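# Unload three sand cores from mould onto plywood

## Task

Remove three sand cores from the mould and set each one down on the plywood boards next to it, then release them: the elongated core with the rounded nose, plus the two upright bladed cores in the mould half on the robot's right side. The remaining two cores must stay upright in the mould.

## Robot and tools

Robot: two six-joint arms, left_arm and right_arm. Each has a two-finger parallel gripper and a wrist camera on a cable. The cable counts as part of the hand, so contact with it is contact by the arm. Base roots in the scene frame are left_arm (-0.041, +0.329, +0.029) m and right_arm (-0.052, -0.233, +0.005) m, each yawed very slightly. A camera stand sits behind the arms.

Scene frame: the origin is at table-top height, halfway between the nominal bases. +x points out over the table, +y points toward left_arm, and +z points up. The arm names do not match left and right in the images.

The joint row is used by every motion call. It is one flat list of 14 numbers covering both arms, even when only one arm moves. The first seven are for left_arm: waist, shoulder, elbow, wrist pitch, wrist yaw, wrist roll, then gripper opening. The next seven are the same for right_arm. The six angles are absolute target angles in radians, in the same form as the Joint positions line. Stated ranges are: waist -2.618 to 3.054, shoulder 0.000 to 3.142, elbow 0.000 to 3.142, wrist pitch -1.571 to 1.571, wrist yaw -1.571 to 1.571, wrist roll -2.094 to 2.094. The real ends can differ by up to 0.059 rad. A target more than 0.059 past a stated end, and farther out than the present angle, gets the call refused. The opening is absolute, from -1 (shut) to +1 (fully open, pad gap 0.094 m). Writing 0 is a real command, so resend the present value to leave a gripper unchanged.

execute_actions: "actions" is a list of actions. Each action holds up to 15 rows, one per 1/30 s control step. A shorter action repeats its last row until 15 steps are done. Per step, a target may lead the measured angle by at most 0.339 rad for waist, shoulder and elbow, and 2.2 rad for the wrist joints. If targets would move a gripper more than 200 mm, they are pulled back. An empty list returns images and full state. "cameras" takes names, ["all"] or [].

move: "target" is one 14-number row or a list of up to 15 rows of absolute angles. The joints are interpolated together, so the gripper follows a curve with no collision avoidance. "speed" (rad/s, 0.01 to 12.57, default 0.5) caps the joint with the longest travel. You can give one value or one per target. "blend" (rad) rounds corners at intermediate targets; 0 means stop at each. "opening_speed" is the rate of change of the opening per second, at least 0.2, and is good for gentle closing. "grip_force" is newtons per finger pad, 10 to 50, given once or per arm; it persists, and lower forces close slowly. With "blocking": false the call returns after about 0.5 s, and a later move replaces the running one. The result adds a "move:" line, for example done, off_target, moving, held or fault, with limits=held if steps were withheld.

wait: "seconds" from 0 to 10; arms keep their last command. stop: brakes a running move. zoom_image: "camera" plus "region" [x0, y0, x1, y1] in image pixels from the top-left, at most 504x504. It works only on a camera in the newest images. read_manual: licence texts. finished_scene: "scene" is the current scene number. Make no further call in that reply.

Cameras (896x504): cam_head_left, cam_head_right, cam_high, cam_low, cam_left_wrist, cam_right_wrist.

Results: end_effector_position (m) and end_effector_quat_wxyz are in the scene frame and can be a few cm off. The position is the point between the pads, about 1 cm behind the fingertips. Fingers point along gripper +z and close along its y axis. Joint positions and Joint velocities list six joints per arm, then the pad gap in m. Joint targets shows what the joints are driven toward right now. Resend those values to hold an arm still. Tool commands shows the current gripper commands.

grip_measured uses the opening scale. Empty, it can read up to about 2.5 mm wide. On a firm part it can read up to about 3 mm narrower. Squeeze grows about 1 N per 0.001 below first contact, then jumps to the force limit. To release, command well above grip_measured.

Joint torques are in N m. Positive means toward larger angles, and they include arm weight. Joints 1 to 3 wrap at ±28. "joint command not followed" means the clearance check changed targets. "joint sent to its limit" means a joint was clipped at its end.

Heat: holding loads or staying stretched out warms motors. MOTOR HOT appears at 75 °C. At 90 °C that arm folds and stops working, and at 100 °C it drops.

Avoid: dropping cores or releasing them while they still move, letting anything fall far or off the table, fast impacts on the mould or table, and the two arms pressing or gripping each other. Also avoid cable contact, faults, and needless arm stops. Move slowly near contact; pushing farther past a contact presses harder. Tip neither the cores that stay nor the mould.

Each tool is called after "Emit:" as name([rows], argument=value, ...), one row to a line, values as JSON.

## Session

Emit:
move(target=[-0.5,1.2,1.25,-0.8,0,0,1,0.25,1.2,1.25,-0.55,0,0,1], speed=0.9, cameras=["all"])

Scene clock: 2.03 s.
left_arm: end_effector_position=(+0.2594, +0.1578, +0.2824) grip_measured=+1.000 end_effector_quat_wxyz=(+0.381, +0.229, +0.890, -0.098) | right_arm: end_effector_position=(+0.3225, -0.1575, +0.3084) grip_measured=+1.000 end_effector_quat_wxyz=(+0.501, -0.080, +0.860, +0.049)
Joint positions: left_arm=[-0.501 1.194 1.218 -0.787 -0.015 -0.014 0.094] | right_arm=[0.255 1.193 1.221 -0.543 0.013 0.013 0.094]
Joint torques (N m): left_arm=[0.02 -3.06 11.14 1.62 0.24 0.14] | right_arm=[-0.21 -3.6 8.76 1.76 -0.15 -0.24]
Motor temperatures (°C): left_arm=[23 34 37 29 22 22 25] | right_arm=[25 31 32 30 21 24 21]
Heat: left arm: 37 °C; right arm: 32 °C.
Joint targets: left_arm=[-0.500 1.200 1.250 -0.800 0.000 0.000] | right_arm=[0.250 1.200 1.250 -0.550 0.000 0.000]
move: done

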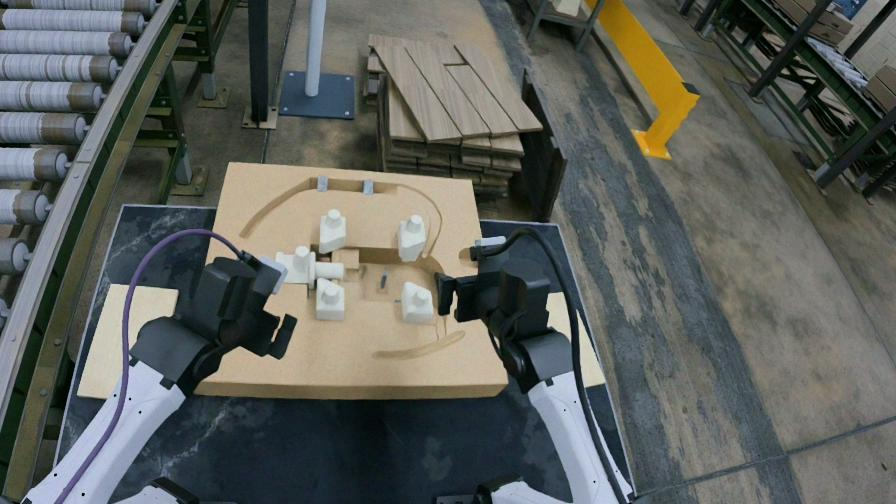

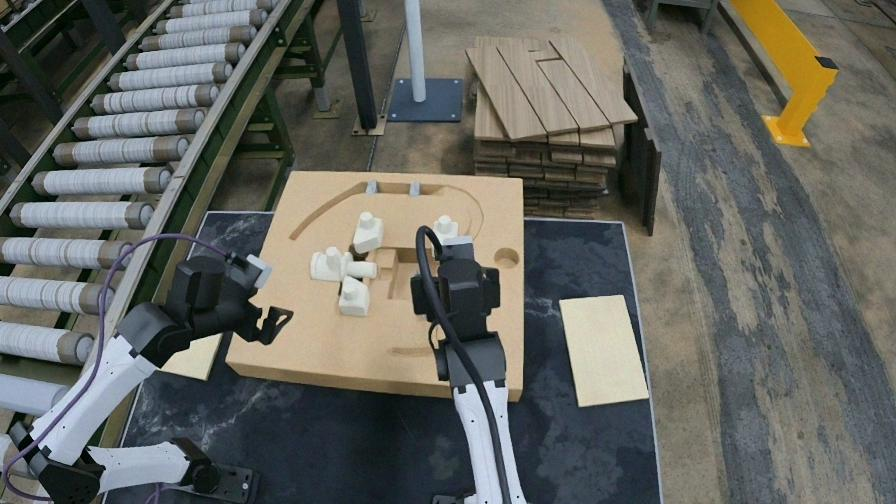

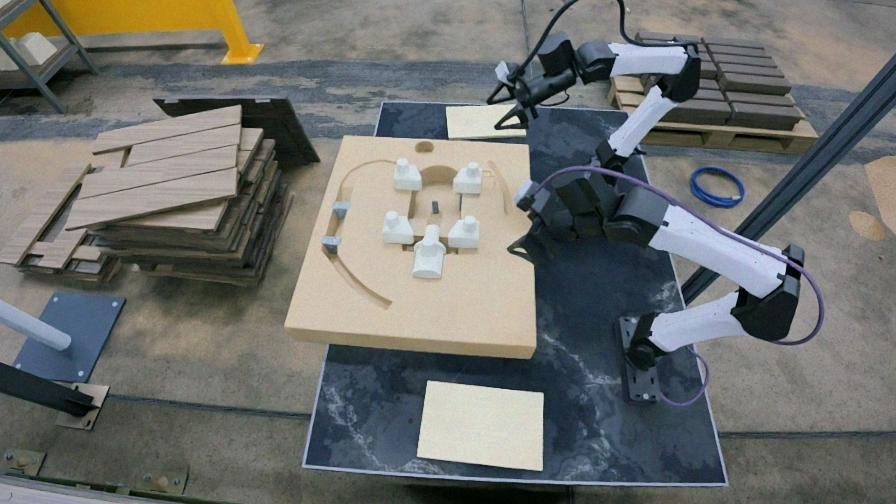

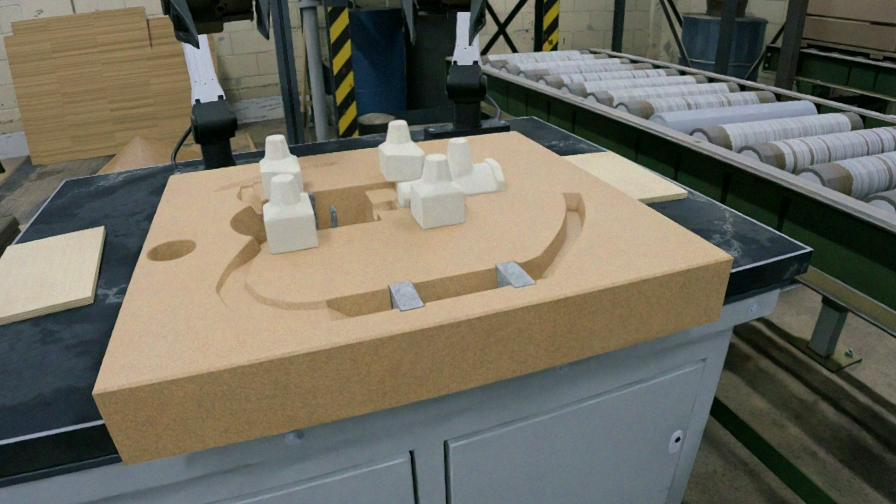

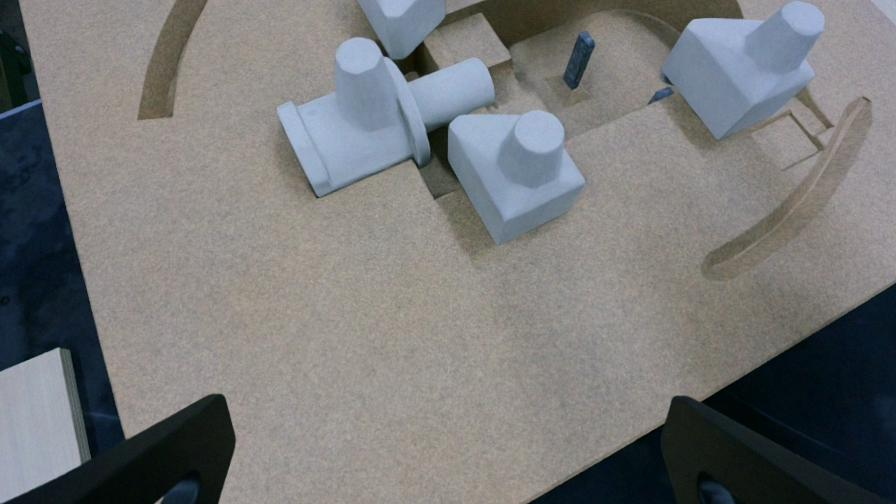

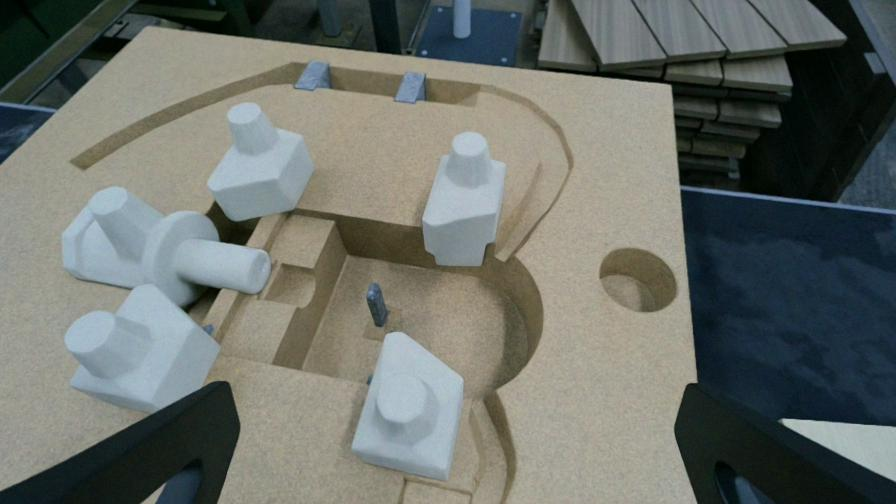

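Emit:
move(target=[-0.464,2.25,2.33,-1.12,-0.253,-0.421,0.6,0.323,1.985,2.09,-1.346,0.105,0.305,1], speed=0.9, cameras=["cam_left_wrist","cam_right_wrist","cam_high"])

Scene clock: 36.20 s.
left_arm: end_effector_position=(+0.4602, +0.1062, +0.2126) grip_measured=+0.602 end_effector_quat_wxyz=(+0.280, +0.010, +0.960, -0.010) | right_arm: end_effector_position=(+0.3783, -0.1321, +0.2080) grip_measured=+1.000 end_effector_quat_wxyz=(+0.167, +0.019, +0.986, +0.000)
Joint positions: left_arm=[-0.468 2.242 2.302 -1.107 -0.235 -0.408 0.075] | right_arm=[0.318 1.976 2.064 -1.336 0.094 0.291 0.094]
Joint torques (N m): left_arm=[0.31 -11.08 10.36 1.22 -0.2 -0.12] | right_arm=[0.65 -10.32 7.87 0.81 0.21 0.1]
Motor temperatures (°C): left_arm=[23 35 45 33 22 22 25] | right_arm=[25 31 39 36 21 24 21]
Heat: left arm: 45 °C; right arm: 39 °C.
Joint targets: left_arm=[-0.464 2.250 2.330 -1.120 -0.253 -0.421] | right_arm=[0.323 1.985 2.090 -1.346 0.105 0.305]
move: done
Images, in order (width x height): cam_high 896x504, cam_left_wrist 896x504, cam_right_wrist 896x504.

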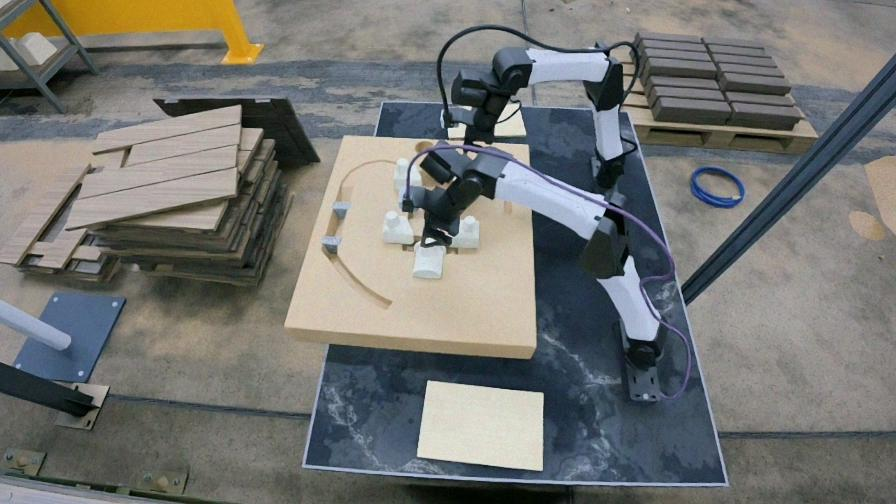

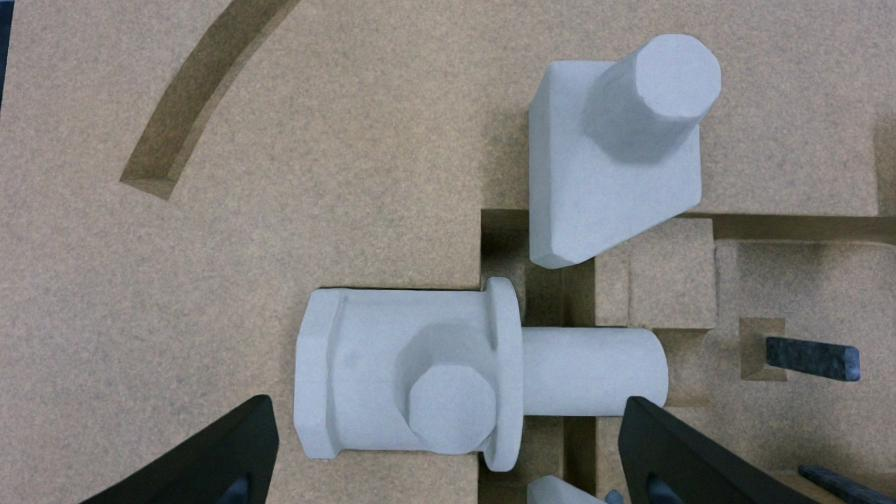

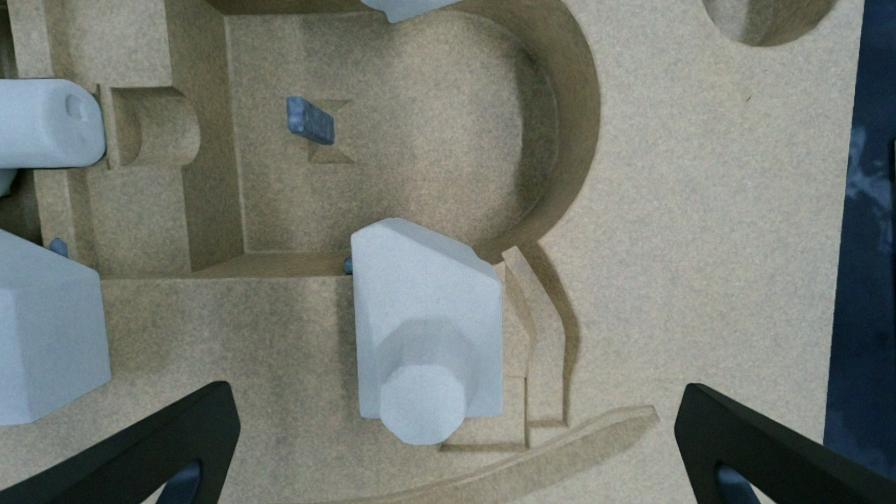

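Emit:
move([
  [-0.470,2.212,1.985,-0.81,-0.253,-0.421,0.6,0.335,1.912,1.620,-0.925,0.11,0.305,1],
  [-0.470,2.212,1.985,-0.81,-0.253,-0.421,-0.8,0.335,1.912,1.620,-0.925,0.11,0.305,-0.2],
], speed=0.4, opening_speed=0.9, grip_force=[50,40], cameras=["cam_left_wrist","cam_right_wrist","cam_low"])

Scene clock: 45.27 s.
left_arm: end_effector_position=(+0.4696, +0.1024, +0.1420) grip_measured=-0.020 end_effector_quat_wxyz=(+0.283, +0.008, +0.959, -0.006) | right_arm: end_effector_position=(+0.3793, -0.1235, +0.1055) grip_measured=+0.160 end_effector_quat_wxyz=(+0.159, +0.009, +0.987, -0.002)
Joint positions: left_arm=[-0.469 2.236 2.005 -0.814 -0.245 -0.409 0.046] | right_arm=[0.337 1.954 1.626 -0.938 0.097 0.292 0.055]
Joint torques (N m): left_arm=[-0.25 -13.98 6.26 1.38 -0.15 -0.1] | right_arm=[-0.05 -15.66 5.7 0.97 0.21 0.06]
Heat: left arm: 45 °C; right arm: 38 °C.
Joint targets: left_arm=[-0.470 2.212 1.985 -0.810 -0.253 -0.421] | right_arm=[0.335 1.912 1.620 -0.925 0.110 0.305]
grip_force (N): 50, 40
move: off_target (right_arm); target 2's new numbers were sent with right_arm's shoulder 0.042 rad from that target; right_arm: the shoulder is farthest, 0.042 rad from its target
Images, in order (width x height): cam_low 896x504, cam_left_wrist 896x504, cam_right_wrist 896x504.

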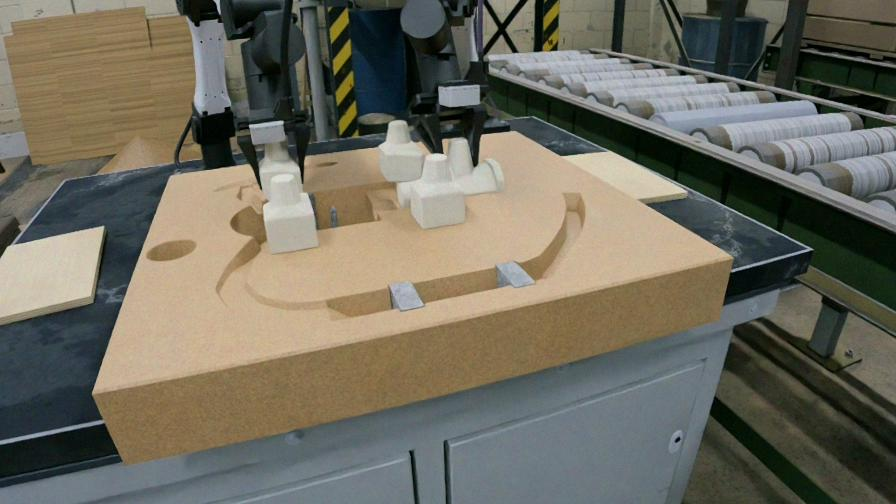

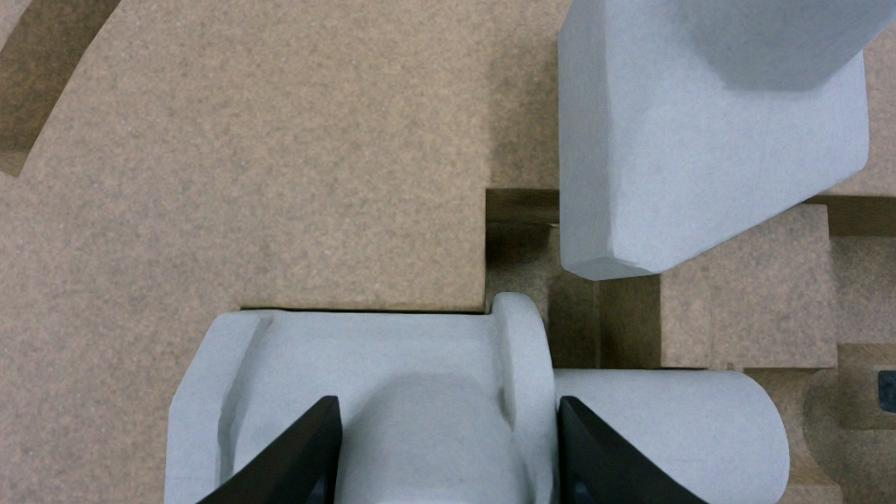

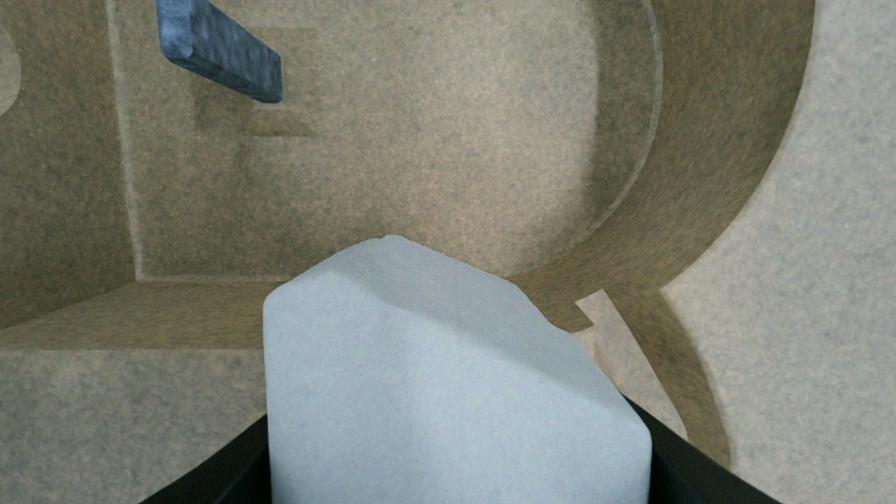

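Emit:
move([
  [-0.470,2.16,2.14,-0.89,-0.253,-0.421,-0.8,0.335,1.905,1.83,-1.07,0.11,0.305,-0.2],
  [-0.470,2.20,2.39,-1.08,-0.253,-0.421,-0.8,0.335,1.95,2.11,-1.29,0.11,0.305,-0.2],
  [0.0,1.85,1.85,-0.95,-0.29,-0.48,-0.8,0.05,1.5,1.65,-0.8,0,0,-0.2],
], speed=[0.3,0.3,0.6], blend=[0.04,0.04,0], cameras=["cam_high","cam_low"])

Scene clock: 80.20 s.
left_arm: end_effector_position=(+0.4281, +0.3641, +0.2138) grip_measured=-0.021 end_effector_quat_wxyz=(+0.253, -0.244, +0.934, +0.069) | right_arm: end_effector_position=(+0.3761, -0.2348, +0.2987) grip_measured=+0.160 end_effector_quat_wxyz=(+0.395, +0.008, +0.919, -0.002)
Joint positions: left_arm=[0.002 1.922 1.841 -1.025 -0.264 -0.47 0.046] | right_arm=[0.051 1.537 1.649 -0.872 0.011 0.013 0.054]
Joint torques (N m): left_arm=[-0.28 -15.62 8.7 1.99 -0.37 -0.09] | right_arm=[0.1 -10.92 6.45 2.24 -0.14 -0.21]
Motor temperatures (°C): left_arm=[23 53 44 33 22 22 27] | right_arm=[25 44 36 33 21 24 23]
Heat: left arm: 53 °C; right arm: 44 °C.
Joint targets: left_arm=[0.000 1.850 1.850 -0.950 -0.290 -0.480] | right_arm=[0.050 1.500 1.650 -0.800 0.000 0.000]
grip_force (N): 50, 40
move: off_target (left_arm, right_arm); left_arm: the wrist pitch is farthest, 0.075 rad from its target; right_arm: the wrist pitch is farthest, 0.072 rad from its target
Images, in order (width x height): cam_high 896x504, cam_low 896x504.

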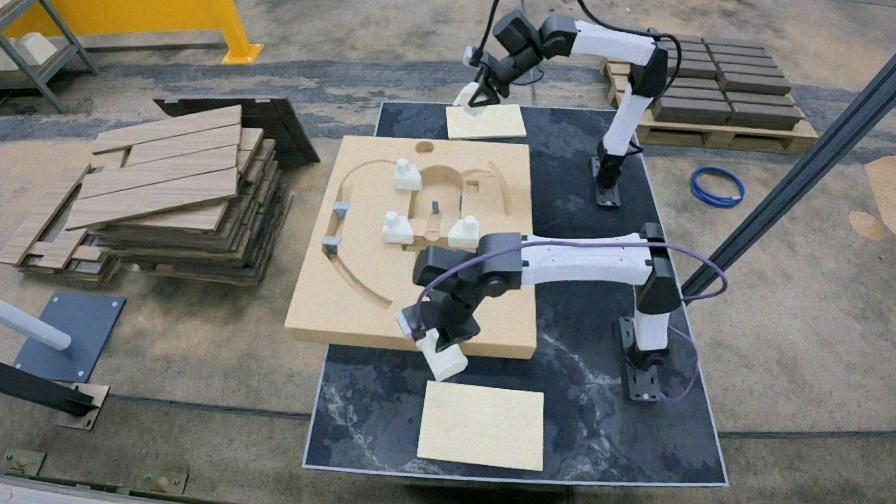

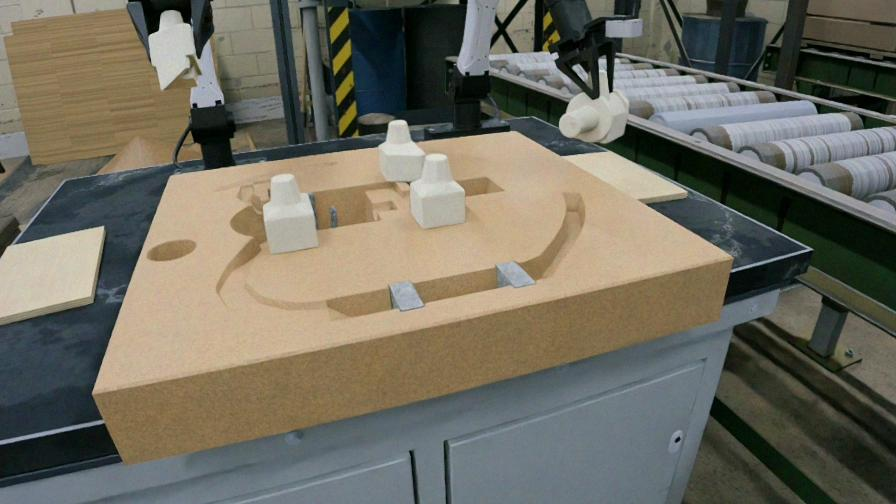

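Emit:
move([
  [0.306,1.66,1.36,-0.70,-0.334,-0.546,-0.8,-0.45,1.3,1.27,-0.4,-0.3,-0.1,-0.2],
  [0.306,1.69,1.20,-0.47,-0.334,-0.546,-0.8,-0.809,2.08,1.235,0.43,-0.80,-0.38,-0.2],
], speed=[0.6,0.7], blend=[0.1,0], cameras=["cam_left_wrist","cam_right_wrist","cam_high","cam_head_right"])

Emit:
zoom_image(camera="cam_high", region=[420, 30, 580, 150])

Emit:
zoom_image(camera="cam_high", region=[400, 330, 580, 480])

Scene clock: 91.10 s.
left_arm: end_effector_position=(+0.3424, +0.4924, +0.1158) grip_measured=-0.021 end_effector_quat_wxyz=(+0.252, -0.415, +0.868, +0.110) | right_arm: end_effector_position=(+0.3849, -0.5554, +0.1023) grip_measured=+0.160 end_effector_quat_wxyz=(+0.570, +0.012, +0.821, -0.003)
Joint positions: left_arm=[0.308 1.728 1.191 -0.552 -0.29 -0.536 0.046] | right_arm=[-0.812 2.092 1.223 0.359 -0.773 -0.364 0.054]
Joint torques (N m): left_arm=[-0.29 -11 8.57 2.06 -0.55 -0.08] | right_arm=[0.58 -13.48 6.84 2.24 -0.53 -0.27]
Motor temperatures (°C): left_arm=[23 57 44 34 22 22 27] | right_arm=[25 43 36 37 21 24 23]
Heat: left arm: 57 °C; right arm: 43 °C.
Joint targets: left_arm=[0.306 1.690 1.200 -0.470 -0.334 -0.546] | right_arm=[-0.809 2.080 1.235 0.430 -0.800 -0.380]
grip_force (N): 50, 40
move: off_target (left_arm, right_arm); left_arm: the wrist pitch is farthest, 0.082 rad from its target; right_arm: the wrist pitch is farthest, 0.071 rad from its target
Images, in order (width x height): cam_head_right 896x504, cam_high 896x504, cam_left_wrist 896x504, cam_right_wrist 896x504.

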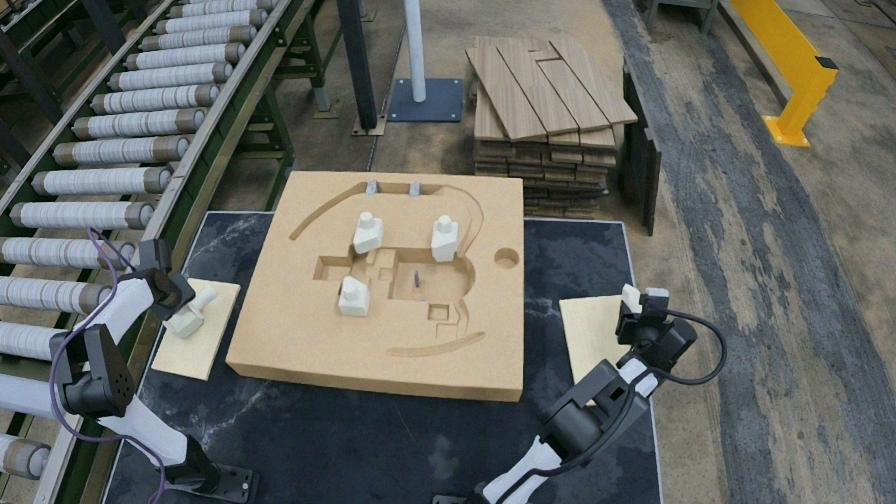

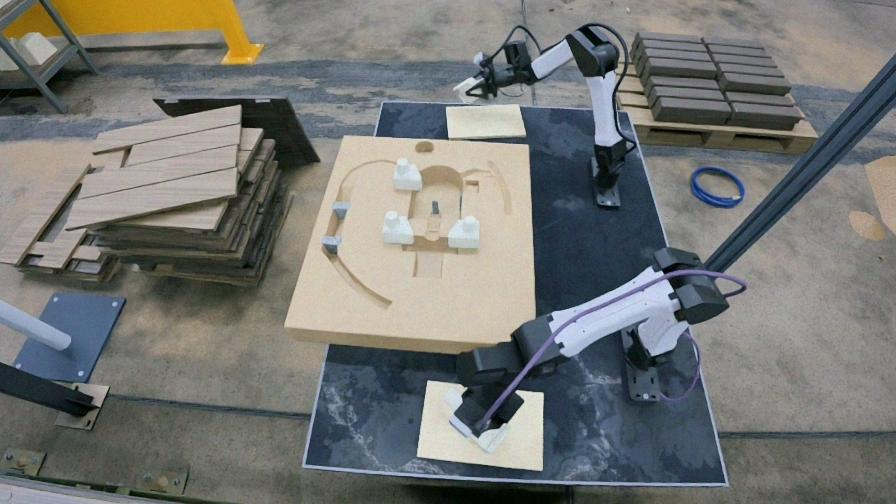

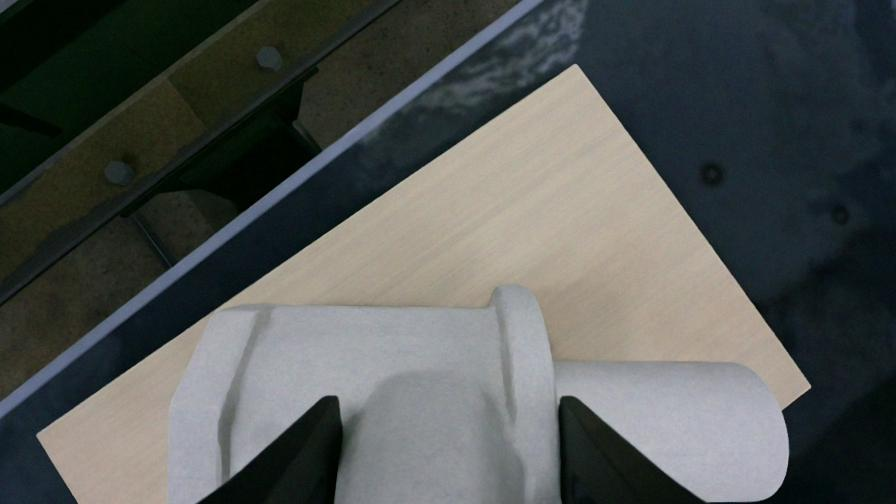

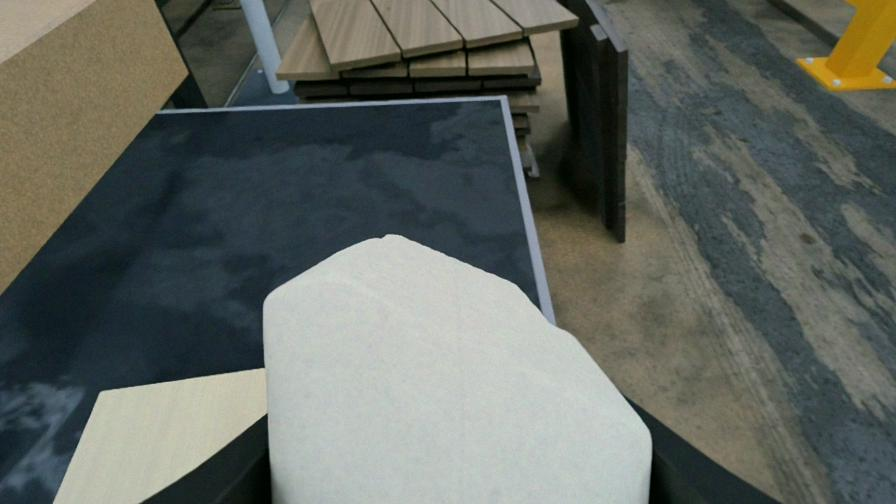

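Scaled by 3.150 from the camera's 896x504 image, which has a finer 1280x720 frame.

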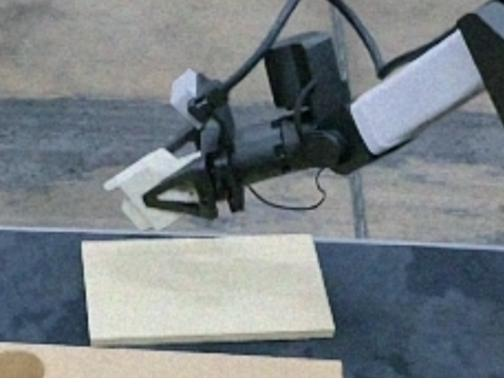

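Scaled by 2.800 from the camera's 896x504 image, which has a finer 1280x720 frame.

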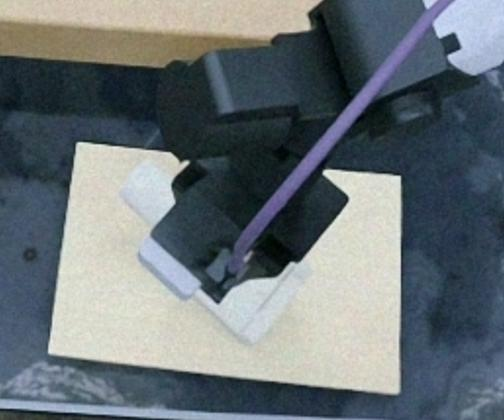

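Emit:
move([
  [0.306,1.72,1.09,-0.35,-0.334,-0.546,-0.8,-0.79,2.20,1.195,0.60,-0.80,-0.38,-0.2],
  [0.306,1.735,1.06,-0.315,-0.334,-0.546,-0.8,-0.79,2.34,1.165,0.81,-0.81,-0.38,-0.2],
], speed=[0.2,0.1], grip_force=[50,15], cameras=["cam_high","cam_head_right"])

Emit:
zoom_image(camera="cam_high", region=[420, 30, 580, 150])

Scene clock: 106.53 s.
left_arm: end_effector_position=(+0.3430, +0.4959, +0.1048) grip_measured=-0.021 end_effector_quat_wxyz=(+0.285, -0.415, +0.855, +0.127) | right_arm: end_effector_position=(+0.4020, -0.5508, +0.0604) grip_measured=+0.168 end_effector_quat_wxyz=(+0.630, -0.056, +0.774, -0.040)
Joint positions: left_arm=[0.295 1.714 1.087 -0.397 -0.341 -0.536 0.046] | right_arm=[-0.795 2.308 1.177 0.824 -0.831 -0.365 0.055]
Joint torques (N m): left_arm=[0.96 -5.76 5.23 2.17 -0.07 -0.07] | right_arm=[0.91 -9.95 4.14 1.57 0.08 -0.19]
Motor temperatures (°C): left_arm=[23 58 44 35 22 22 27] | right_arm=[25 44 36 40 21 24 23]
Heat: left arm: 58 °C; right arm: 44 °C.
Joint targets: left_arm=[0.306 1.735 1.060 -0.315 -0.334 -0.546] | right_arm=[-0.790 2.340 1.165 0.810 -0.810 -0.380]
grip_force (N): 50, 15
move: off_target (left_arm); left_arm: the wrist pitch is farthest, 0.082 rad from its target
Images, in order (width x height): cam_head_right 896x504, cam_high 896x504.

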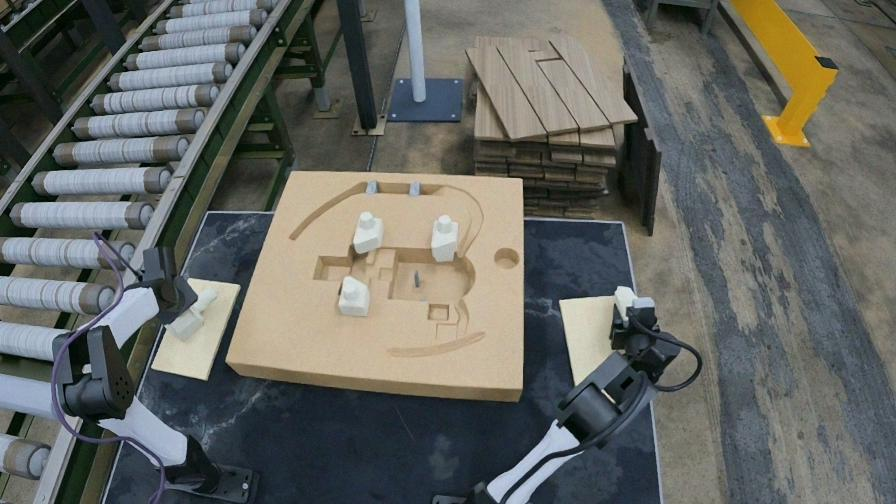

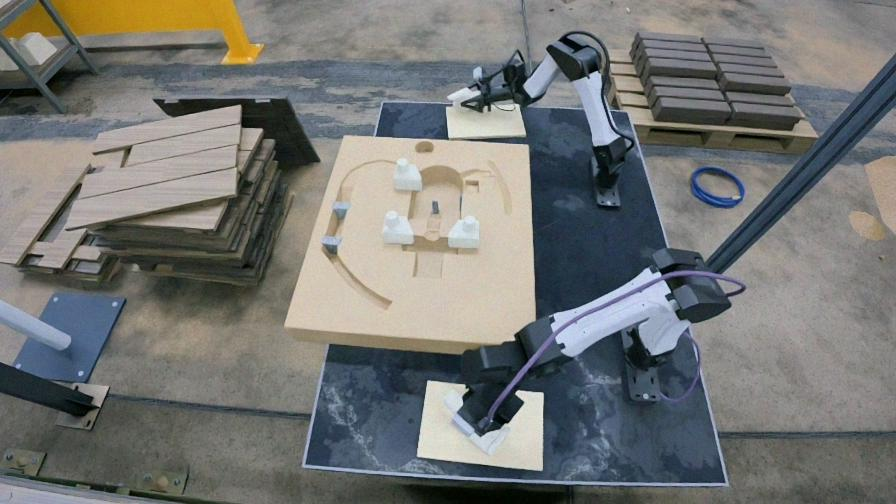

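Scaled by 3.150 from the camera's 896x504 image, which has a finer 1280x720 frame.

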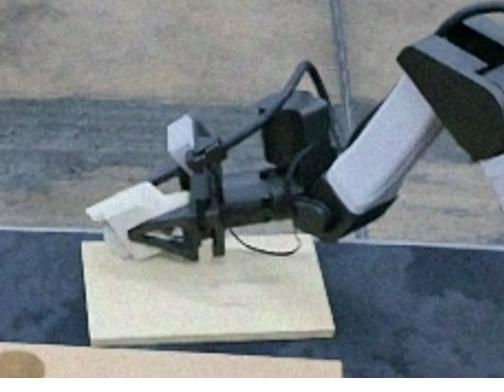

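Emit:
move(target=[0.297,1.718,1.087,-0.37,-0.338,-0.54,0.45,-0.807,2.345,1.125,0.855,-0.82,-0.375,-0.2], speed=0.1, opening_speed=0.3, cameras=["cam_high","cam_left_wrist"])

Emit:
zoom_image(camera="cam_high", region=[420, 30, 580, 150])

Scene clock: 121.10 s.
left_arm: end_effector_position=(+0.3459, +0.4968, +0.1068) grip_measured=+0.448 end_effector_quat_wxyz=(+0.292, -0.415, +0.852, +0.127) | right_arm: end_effector_position=(+0.3978, -0.5502, +0.0597) grip_measured=+0.168 end_effector_quat_wxyz=(+0.637, -0.060, +0.767, -0.054)
Joint positions: left_arm=[0.294 1.714 1.087 -0.382 -0.345 -0.536 0.068] | right_arm=[-0.799 2.312 1.145 0.893 -0.824 -0.365 0.055]
Joint torques (N m): left_arm=[0.23 -7.17 7.69 1.5 -0.04 -0.03] | right_arm=[-0.46 -9.69 3.33 1.34 -0.11 -0.12]
Motor temperatures (°C): left_arm=[23 52 42 35 22 22 27] | right_arm=[25 43 35 38 21 24 22]
Heat: left arm: 52 °C; right arm: 43 °C.
Joint targets: left_arm=[0.297 1.718 1.087 -0.370 -0.338 -0.540] | right_arm=[-0.807 2.345 1.125 0.855 -0.820 -0.375]
grip_force (N): 50, 15
move: off_target (right_arm); right_arm: the wrist pitch is farthest, 0.038 rad from its target
Images, in order (width x height): cam_high 896x504, cam_left_wrist 896x504.

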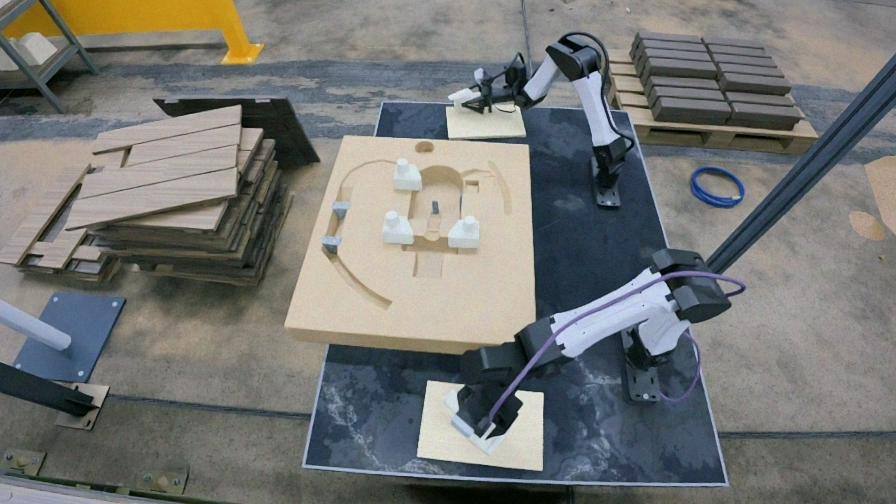

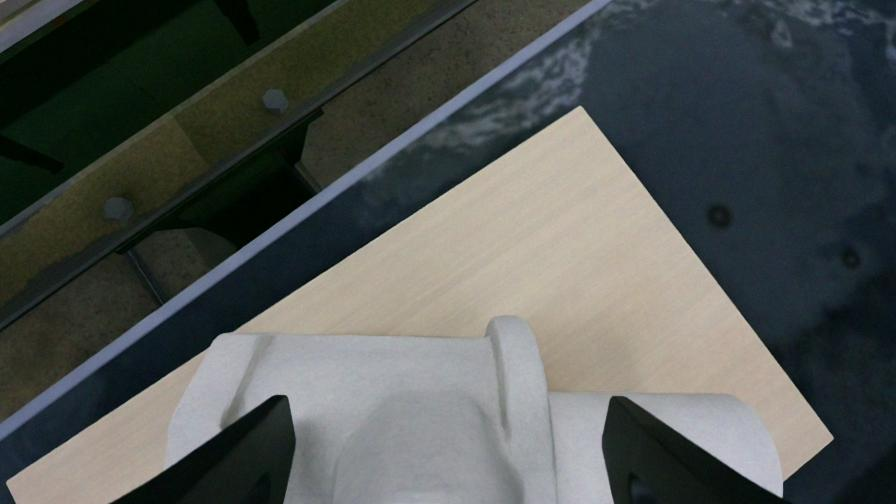

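Scaled by 3.150 from the camera's 896x504 image, which has a finer 1280x720 frame.

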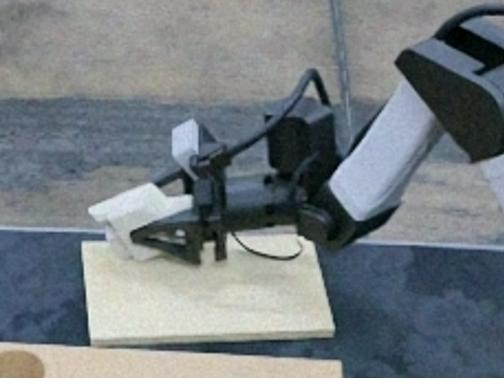

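Emit:
move([
  [0.297,1.66,1.25,-0.58,-0.338,-0.54,0.45,-0.817,2.30,1.095,0.92,-0.83,-0.375,-0.2],
  [0.297,1.60,1.30,-0.7,-0.338,-0.54,0.45,-0.817,2.35,1.09,0.89,-0.83,-0.375,-0.2],
  [0.297,1.60,1.30,-0.7,-0.338,-0.54,0.45,-0.817,2.335,1.09,0.91,-0.83,-0.375,0.35],
], speed=[0.2,0.1,0.1], opening_speed=0.25, blend=[0.02,0,0], cameras=["cam_high","cam_right_wrist","cam_left_wrist","cam_head_right"])

Emit:
zoom_image(camera="cam_high", region=[420, 30, 580, 150])

Scene clock: 133.90 s.
left_arm: end_effector_position=(+0.3329, +0.4932, +0.1732) grip_measured=+0.448 end_effector_quat_wxyz=(+0.278, -0.414, +0.857, +0.130) | right_arm: end_effector_position=(+0.3833, -0.5506, +0.0459) grip_measured=+0.348 end_effector_quat_wxyz=(+0.630, -0.046, +0.774, -0.051)
Joint positions: left_arm=[0.294 1.621 1.271 -0.69 -0.345 -0.536 0.068] | right_arm=[-0.821 2.317 1.097 0.919 -0.827 -0.365 0.063]
Joint torques (N m): left_arm=[0.2 -8.81 10.71 1.23 -0.07 -0.04] | right_arm=[0.62 -10.93 4.1 1.6 -0.19 -0.17]
Heat: left arm: 50 °C; right arm: 42 °C.
Joint targets: left_arm=[0.297 1.600 1.300 -0.700 -0.338 -0.540] | right_arm=[-0.817 2.335 1.090 0.910 -0.830 -0.375]
grip_force (N): 50, 15
move: done; target 3's new numbers were sent with right_arm's wrist pitch 0.041 rad from that target
Images, in order (width x height): cam_head_right 896x504, cam_high 896x504, cam_left_wrist 896x504, cam_right_wrist 896x504.

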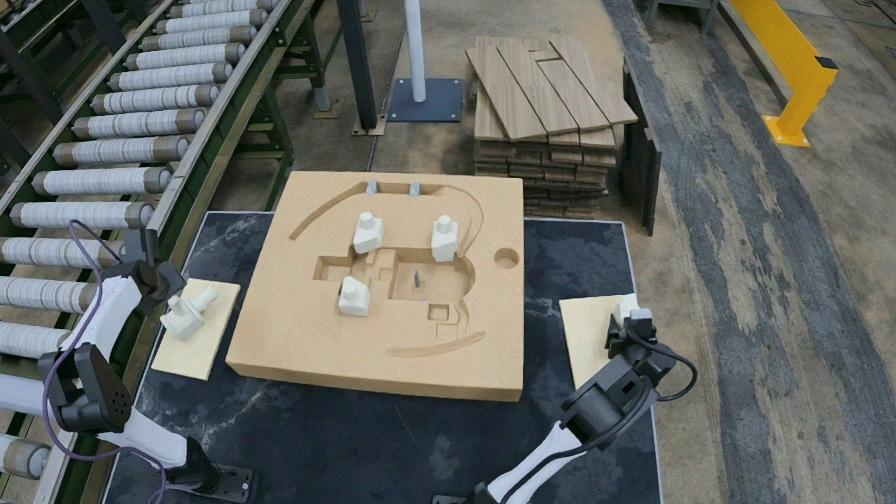

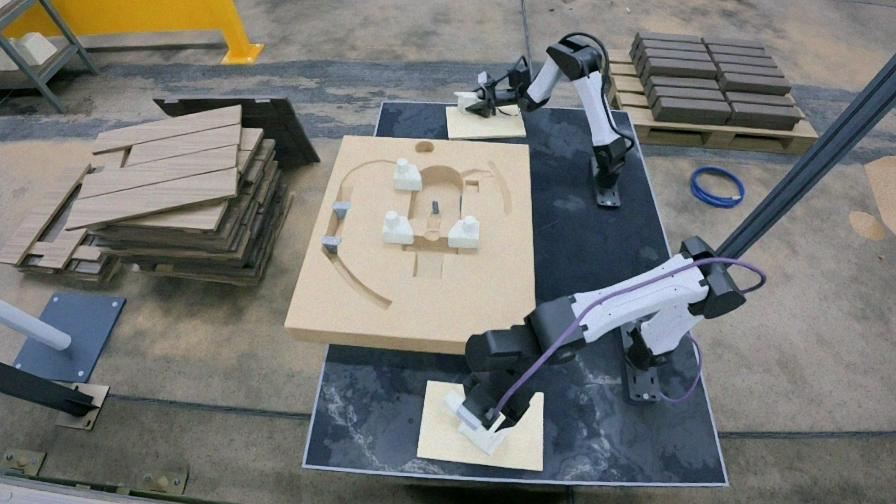

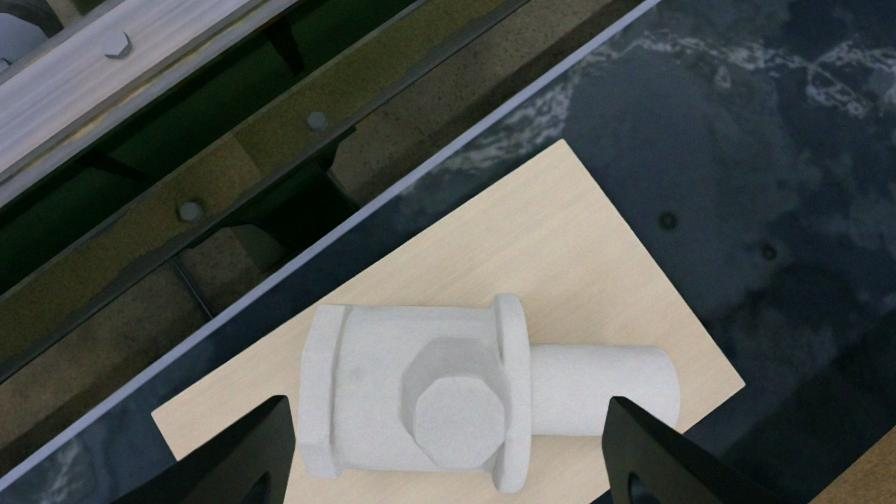

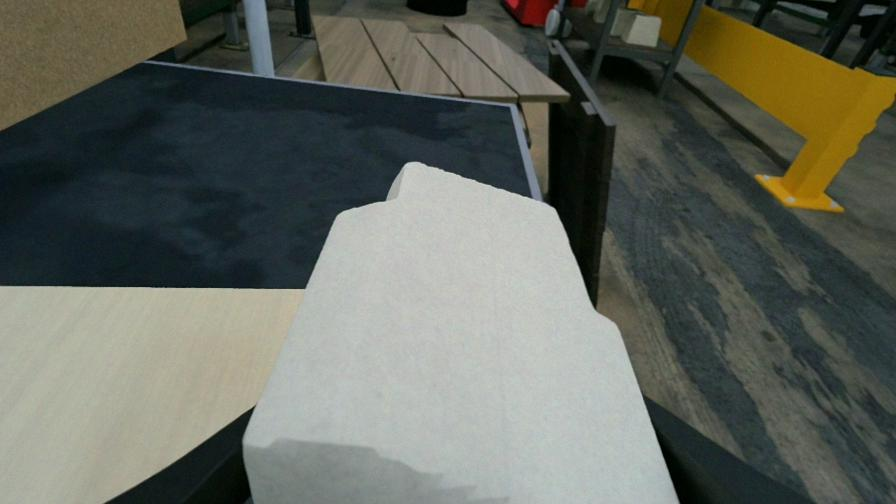

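Scaled by 3.150 from the camera's 896x504 image, which has a finer 1280x720 frame.

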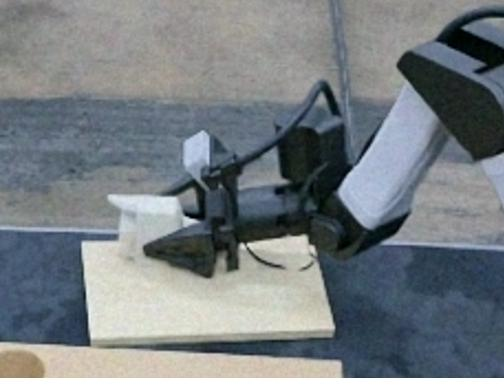

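Emit:
move([
  [0.297,1.55,1.30,-0.75,-0.338,-0.54,0.45,-0.817,2.335,1.09,0.91,-0.83,-0.375,1],
  [0.3,1.4,1.25,-0.8,-0.2,-0.3,0.45,-1.02,2.035,0.87,0.83,-1.04,-0.35,1],
  [0.3,1.3,1.2,-0.8,-0.1,-0.2,0.45,-0.85,1.4,0.95,0.0,-0.6,-0.2,1],
  [0.3,1.3,1.2,-0.8,-0.1,-0.2,0.45,-0.3,1.25,1.25,-0.2,-0.2,0,1],
], speed=[0.3,0.35,0.8,0.9], opening_speed=1.5, blend=[0,0.03,0.2,0], grip_force=50, cameras=["cam_head_right","cam_high"])

Emit:
move(target=[0.3,1.3,1.2,-0.8,-0.1,-0.2,0.45,0.218,1.9,0.95,0.805,0,0,1], speed=0.9, cameras=["cam_right_wrist","cam_high"])

Scene clock: 147.00 s.
left_arm: end_effector_position=(+0.2998, +0.4435, +0.2422) grip_measured=+0.448 end_effector_quat_wxyz=(+0.333, -0.244, +0.909, +0.063) | right_arm: end_effector_position=(+0.3581, -0.3452, +0.3697) grip_measured=+0.998 end_effector_quat_wxyz=(+0.626, +0.066, +0.776, -0.032)
Joint positions: left_arm=[0.294 1.316 1.219 -0.789 -0.114 -0.213 0.068] | right_arm=[-0.303 1.257 1.23 -0.195 -0.211 -0.013 0.094]
Joint torques (N m): left_arm=[0.43 -6.02 6.57 1.5 0.16 0.15] | right_arm=[0.49 -5.74 8.35 1.93 0.06 0.08]
Heat: left arm: 50 °C; right arm: 42 °C.
Joint targets: left_arm=[0.300 1.300 1.200 -0.800 -0.100 -0.200] | right_arm=[-0.300 1.250 1.250 -0.200 -0.200 0.000]
move: done
Images, in order (width x height): cam_head_right 896x504, cam_high 896x504.

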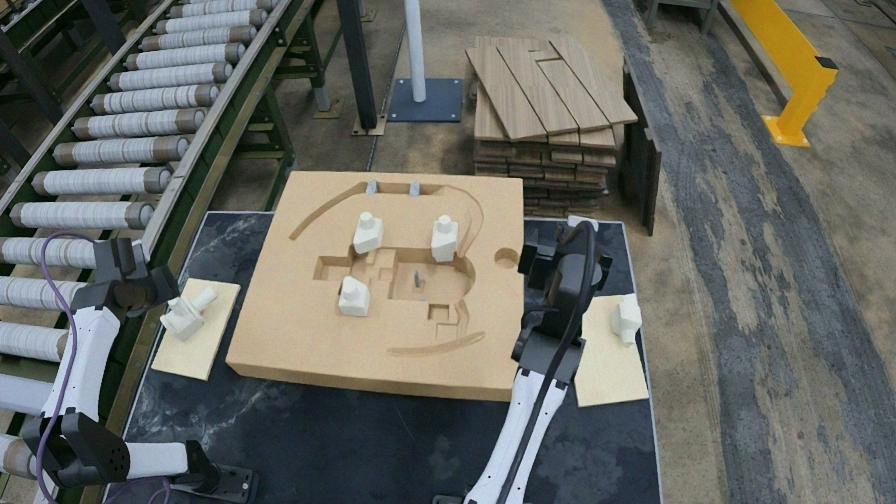

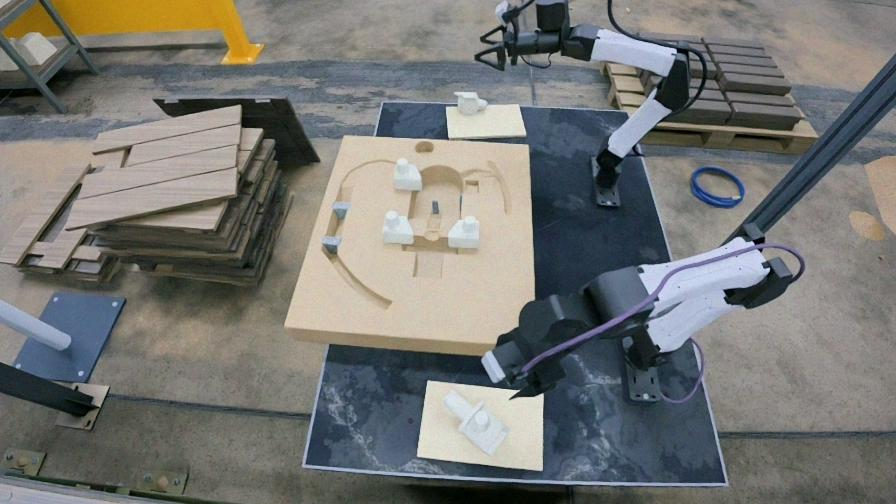

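Scene clock: 149.03 s.
left_arm: end_effector_position=(+0.2998, +0.4435, +0.2422) grip_measured=+0.448 end_effector_quat_wxyz=(+0.333, -0.244, +0.909, +0.063) | right_arm: end_effector_position=(+0.4816, -0.1393, +0.1672) grip_measured=+0.998 end_effector_quat_wxyz=(+0.647, -0.074, +0.757, +0.057)
Joint positions: left_arm=[0.294 1.316 1.219 -0.789 -0.114 -0.213 0.068] | right_arm=[0.22 1.894 0.952 0.786 -0.014 -0.012 0.094]
Joint torques (N m): left_arm=[0.5 -6.08 6.58 1.49 0.15 0.13] | right_arm=[0.06 -9.96 5.79 2.13 0.16 0.05]
Heat: left arm: 49 °C; right arm: 42 °C.
Joint targets: left_arm=[0.300 1.300 1.200 -0.800 -0.100 -0.200] | right_arm=[0.218 1.900 0.950 0.805 0.000 0.000]
move: done
Images, in order (width x height): cam_high 896x504, cam_right_wrist 896x504.

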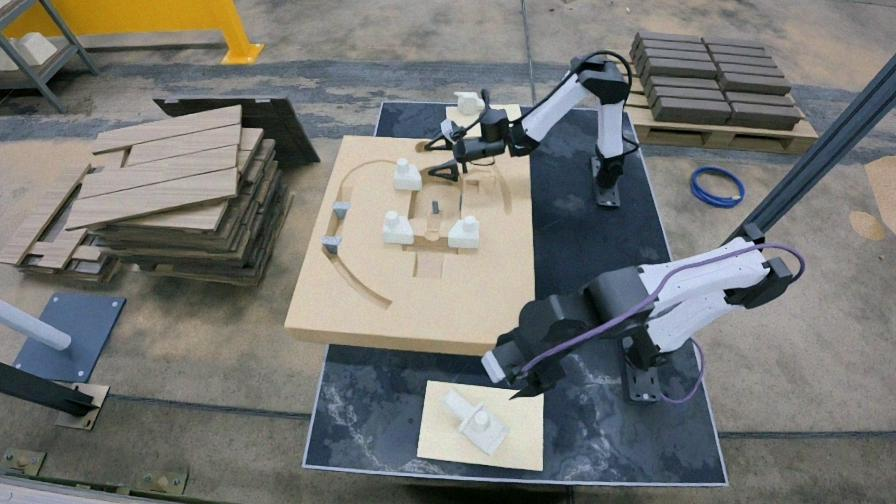

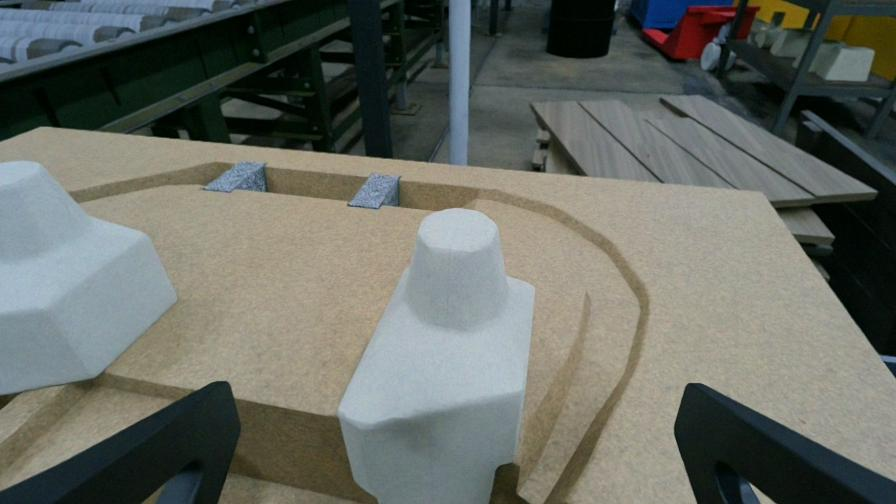

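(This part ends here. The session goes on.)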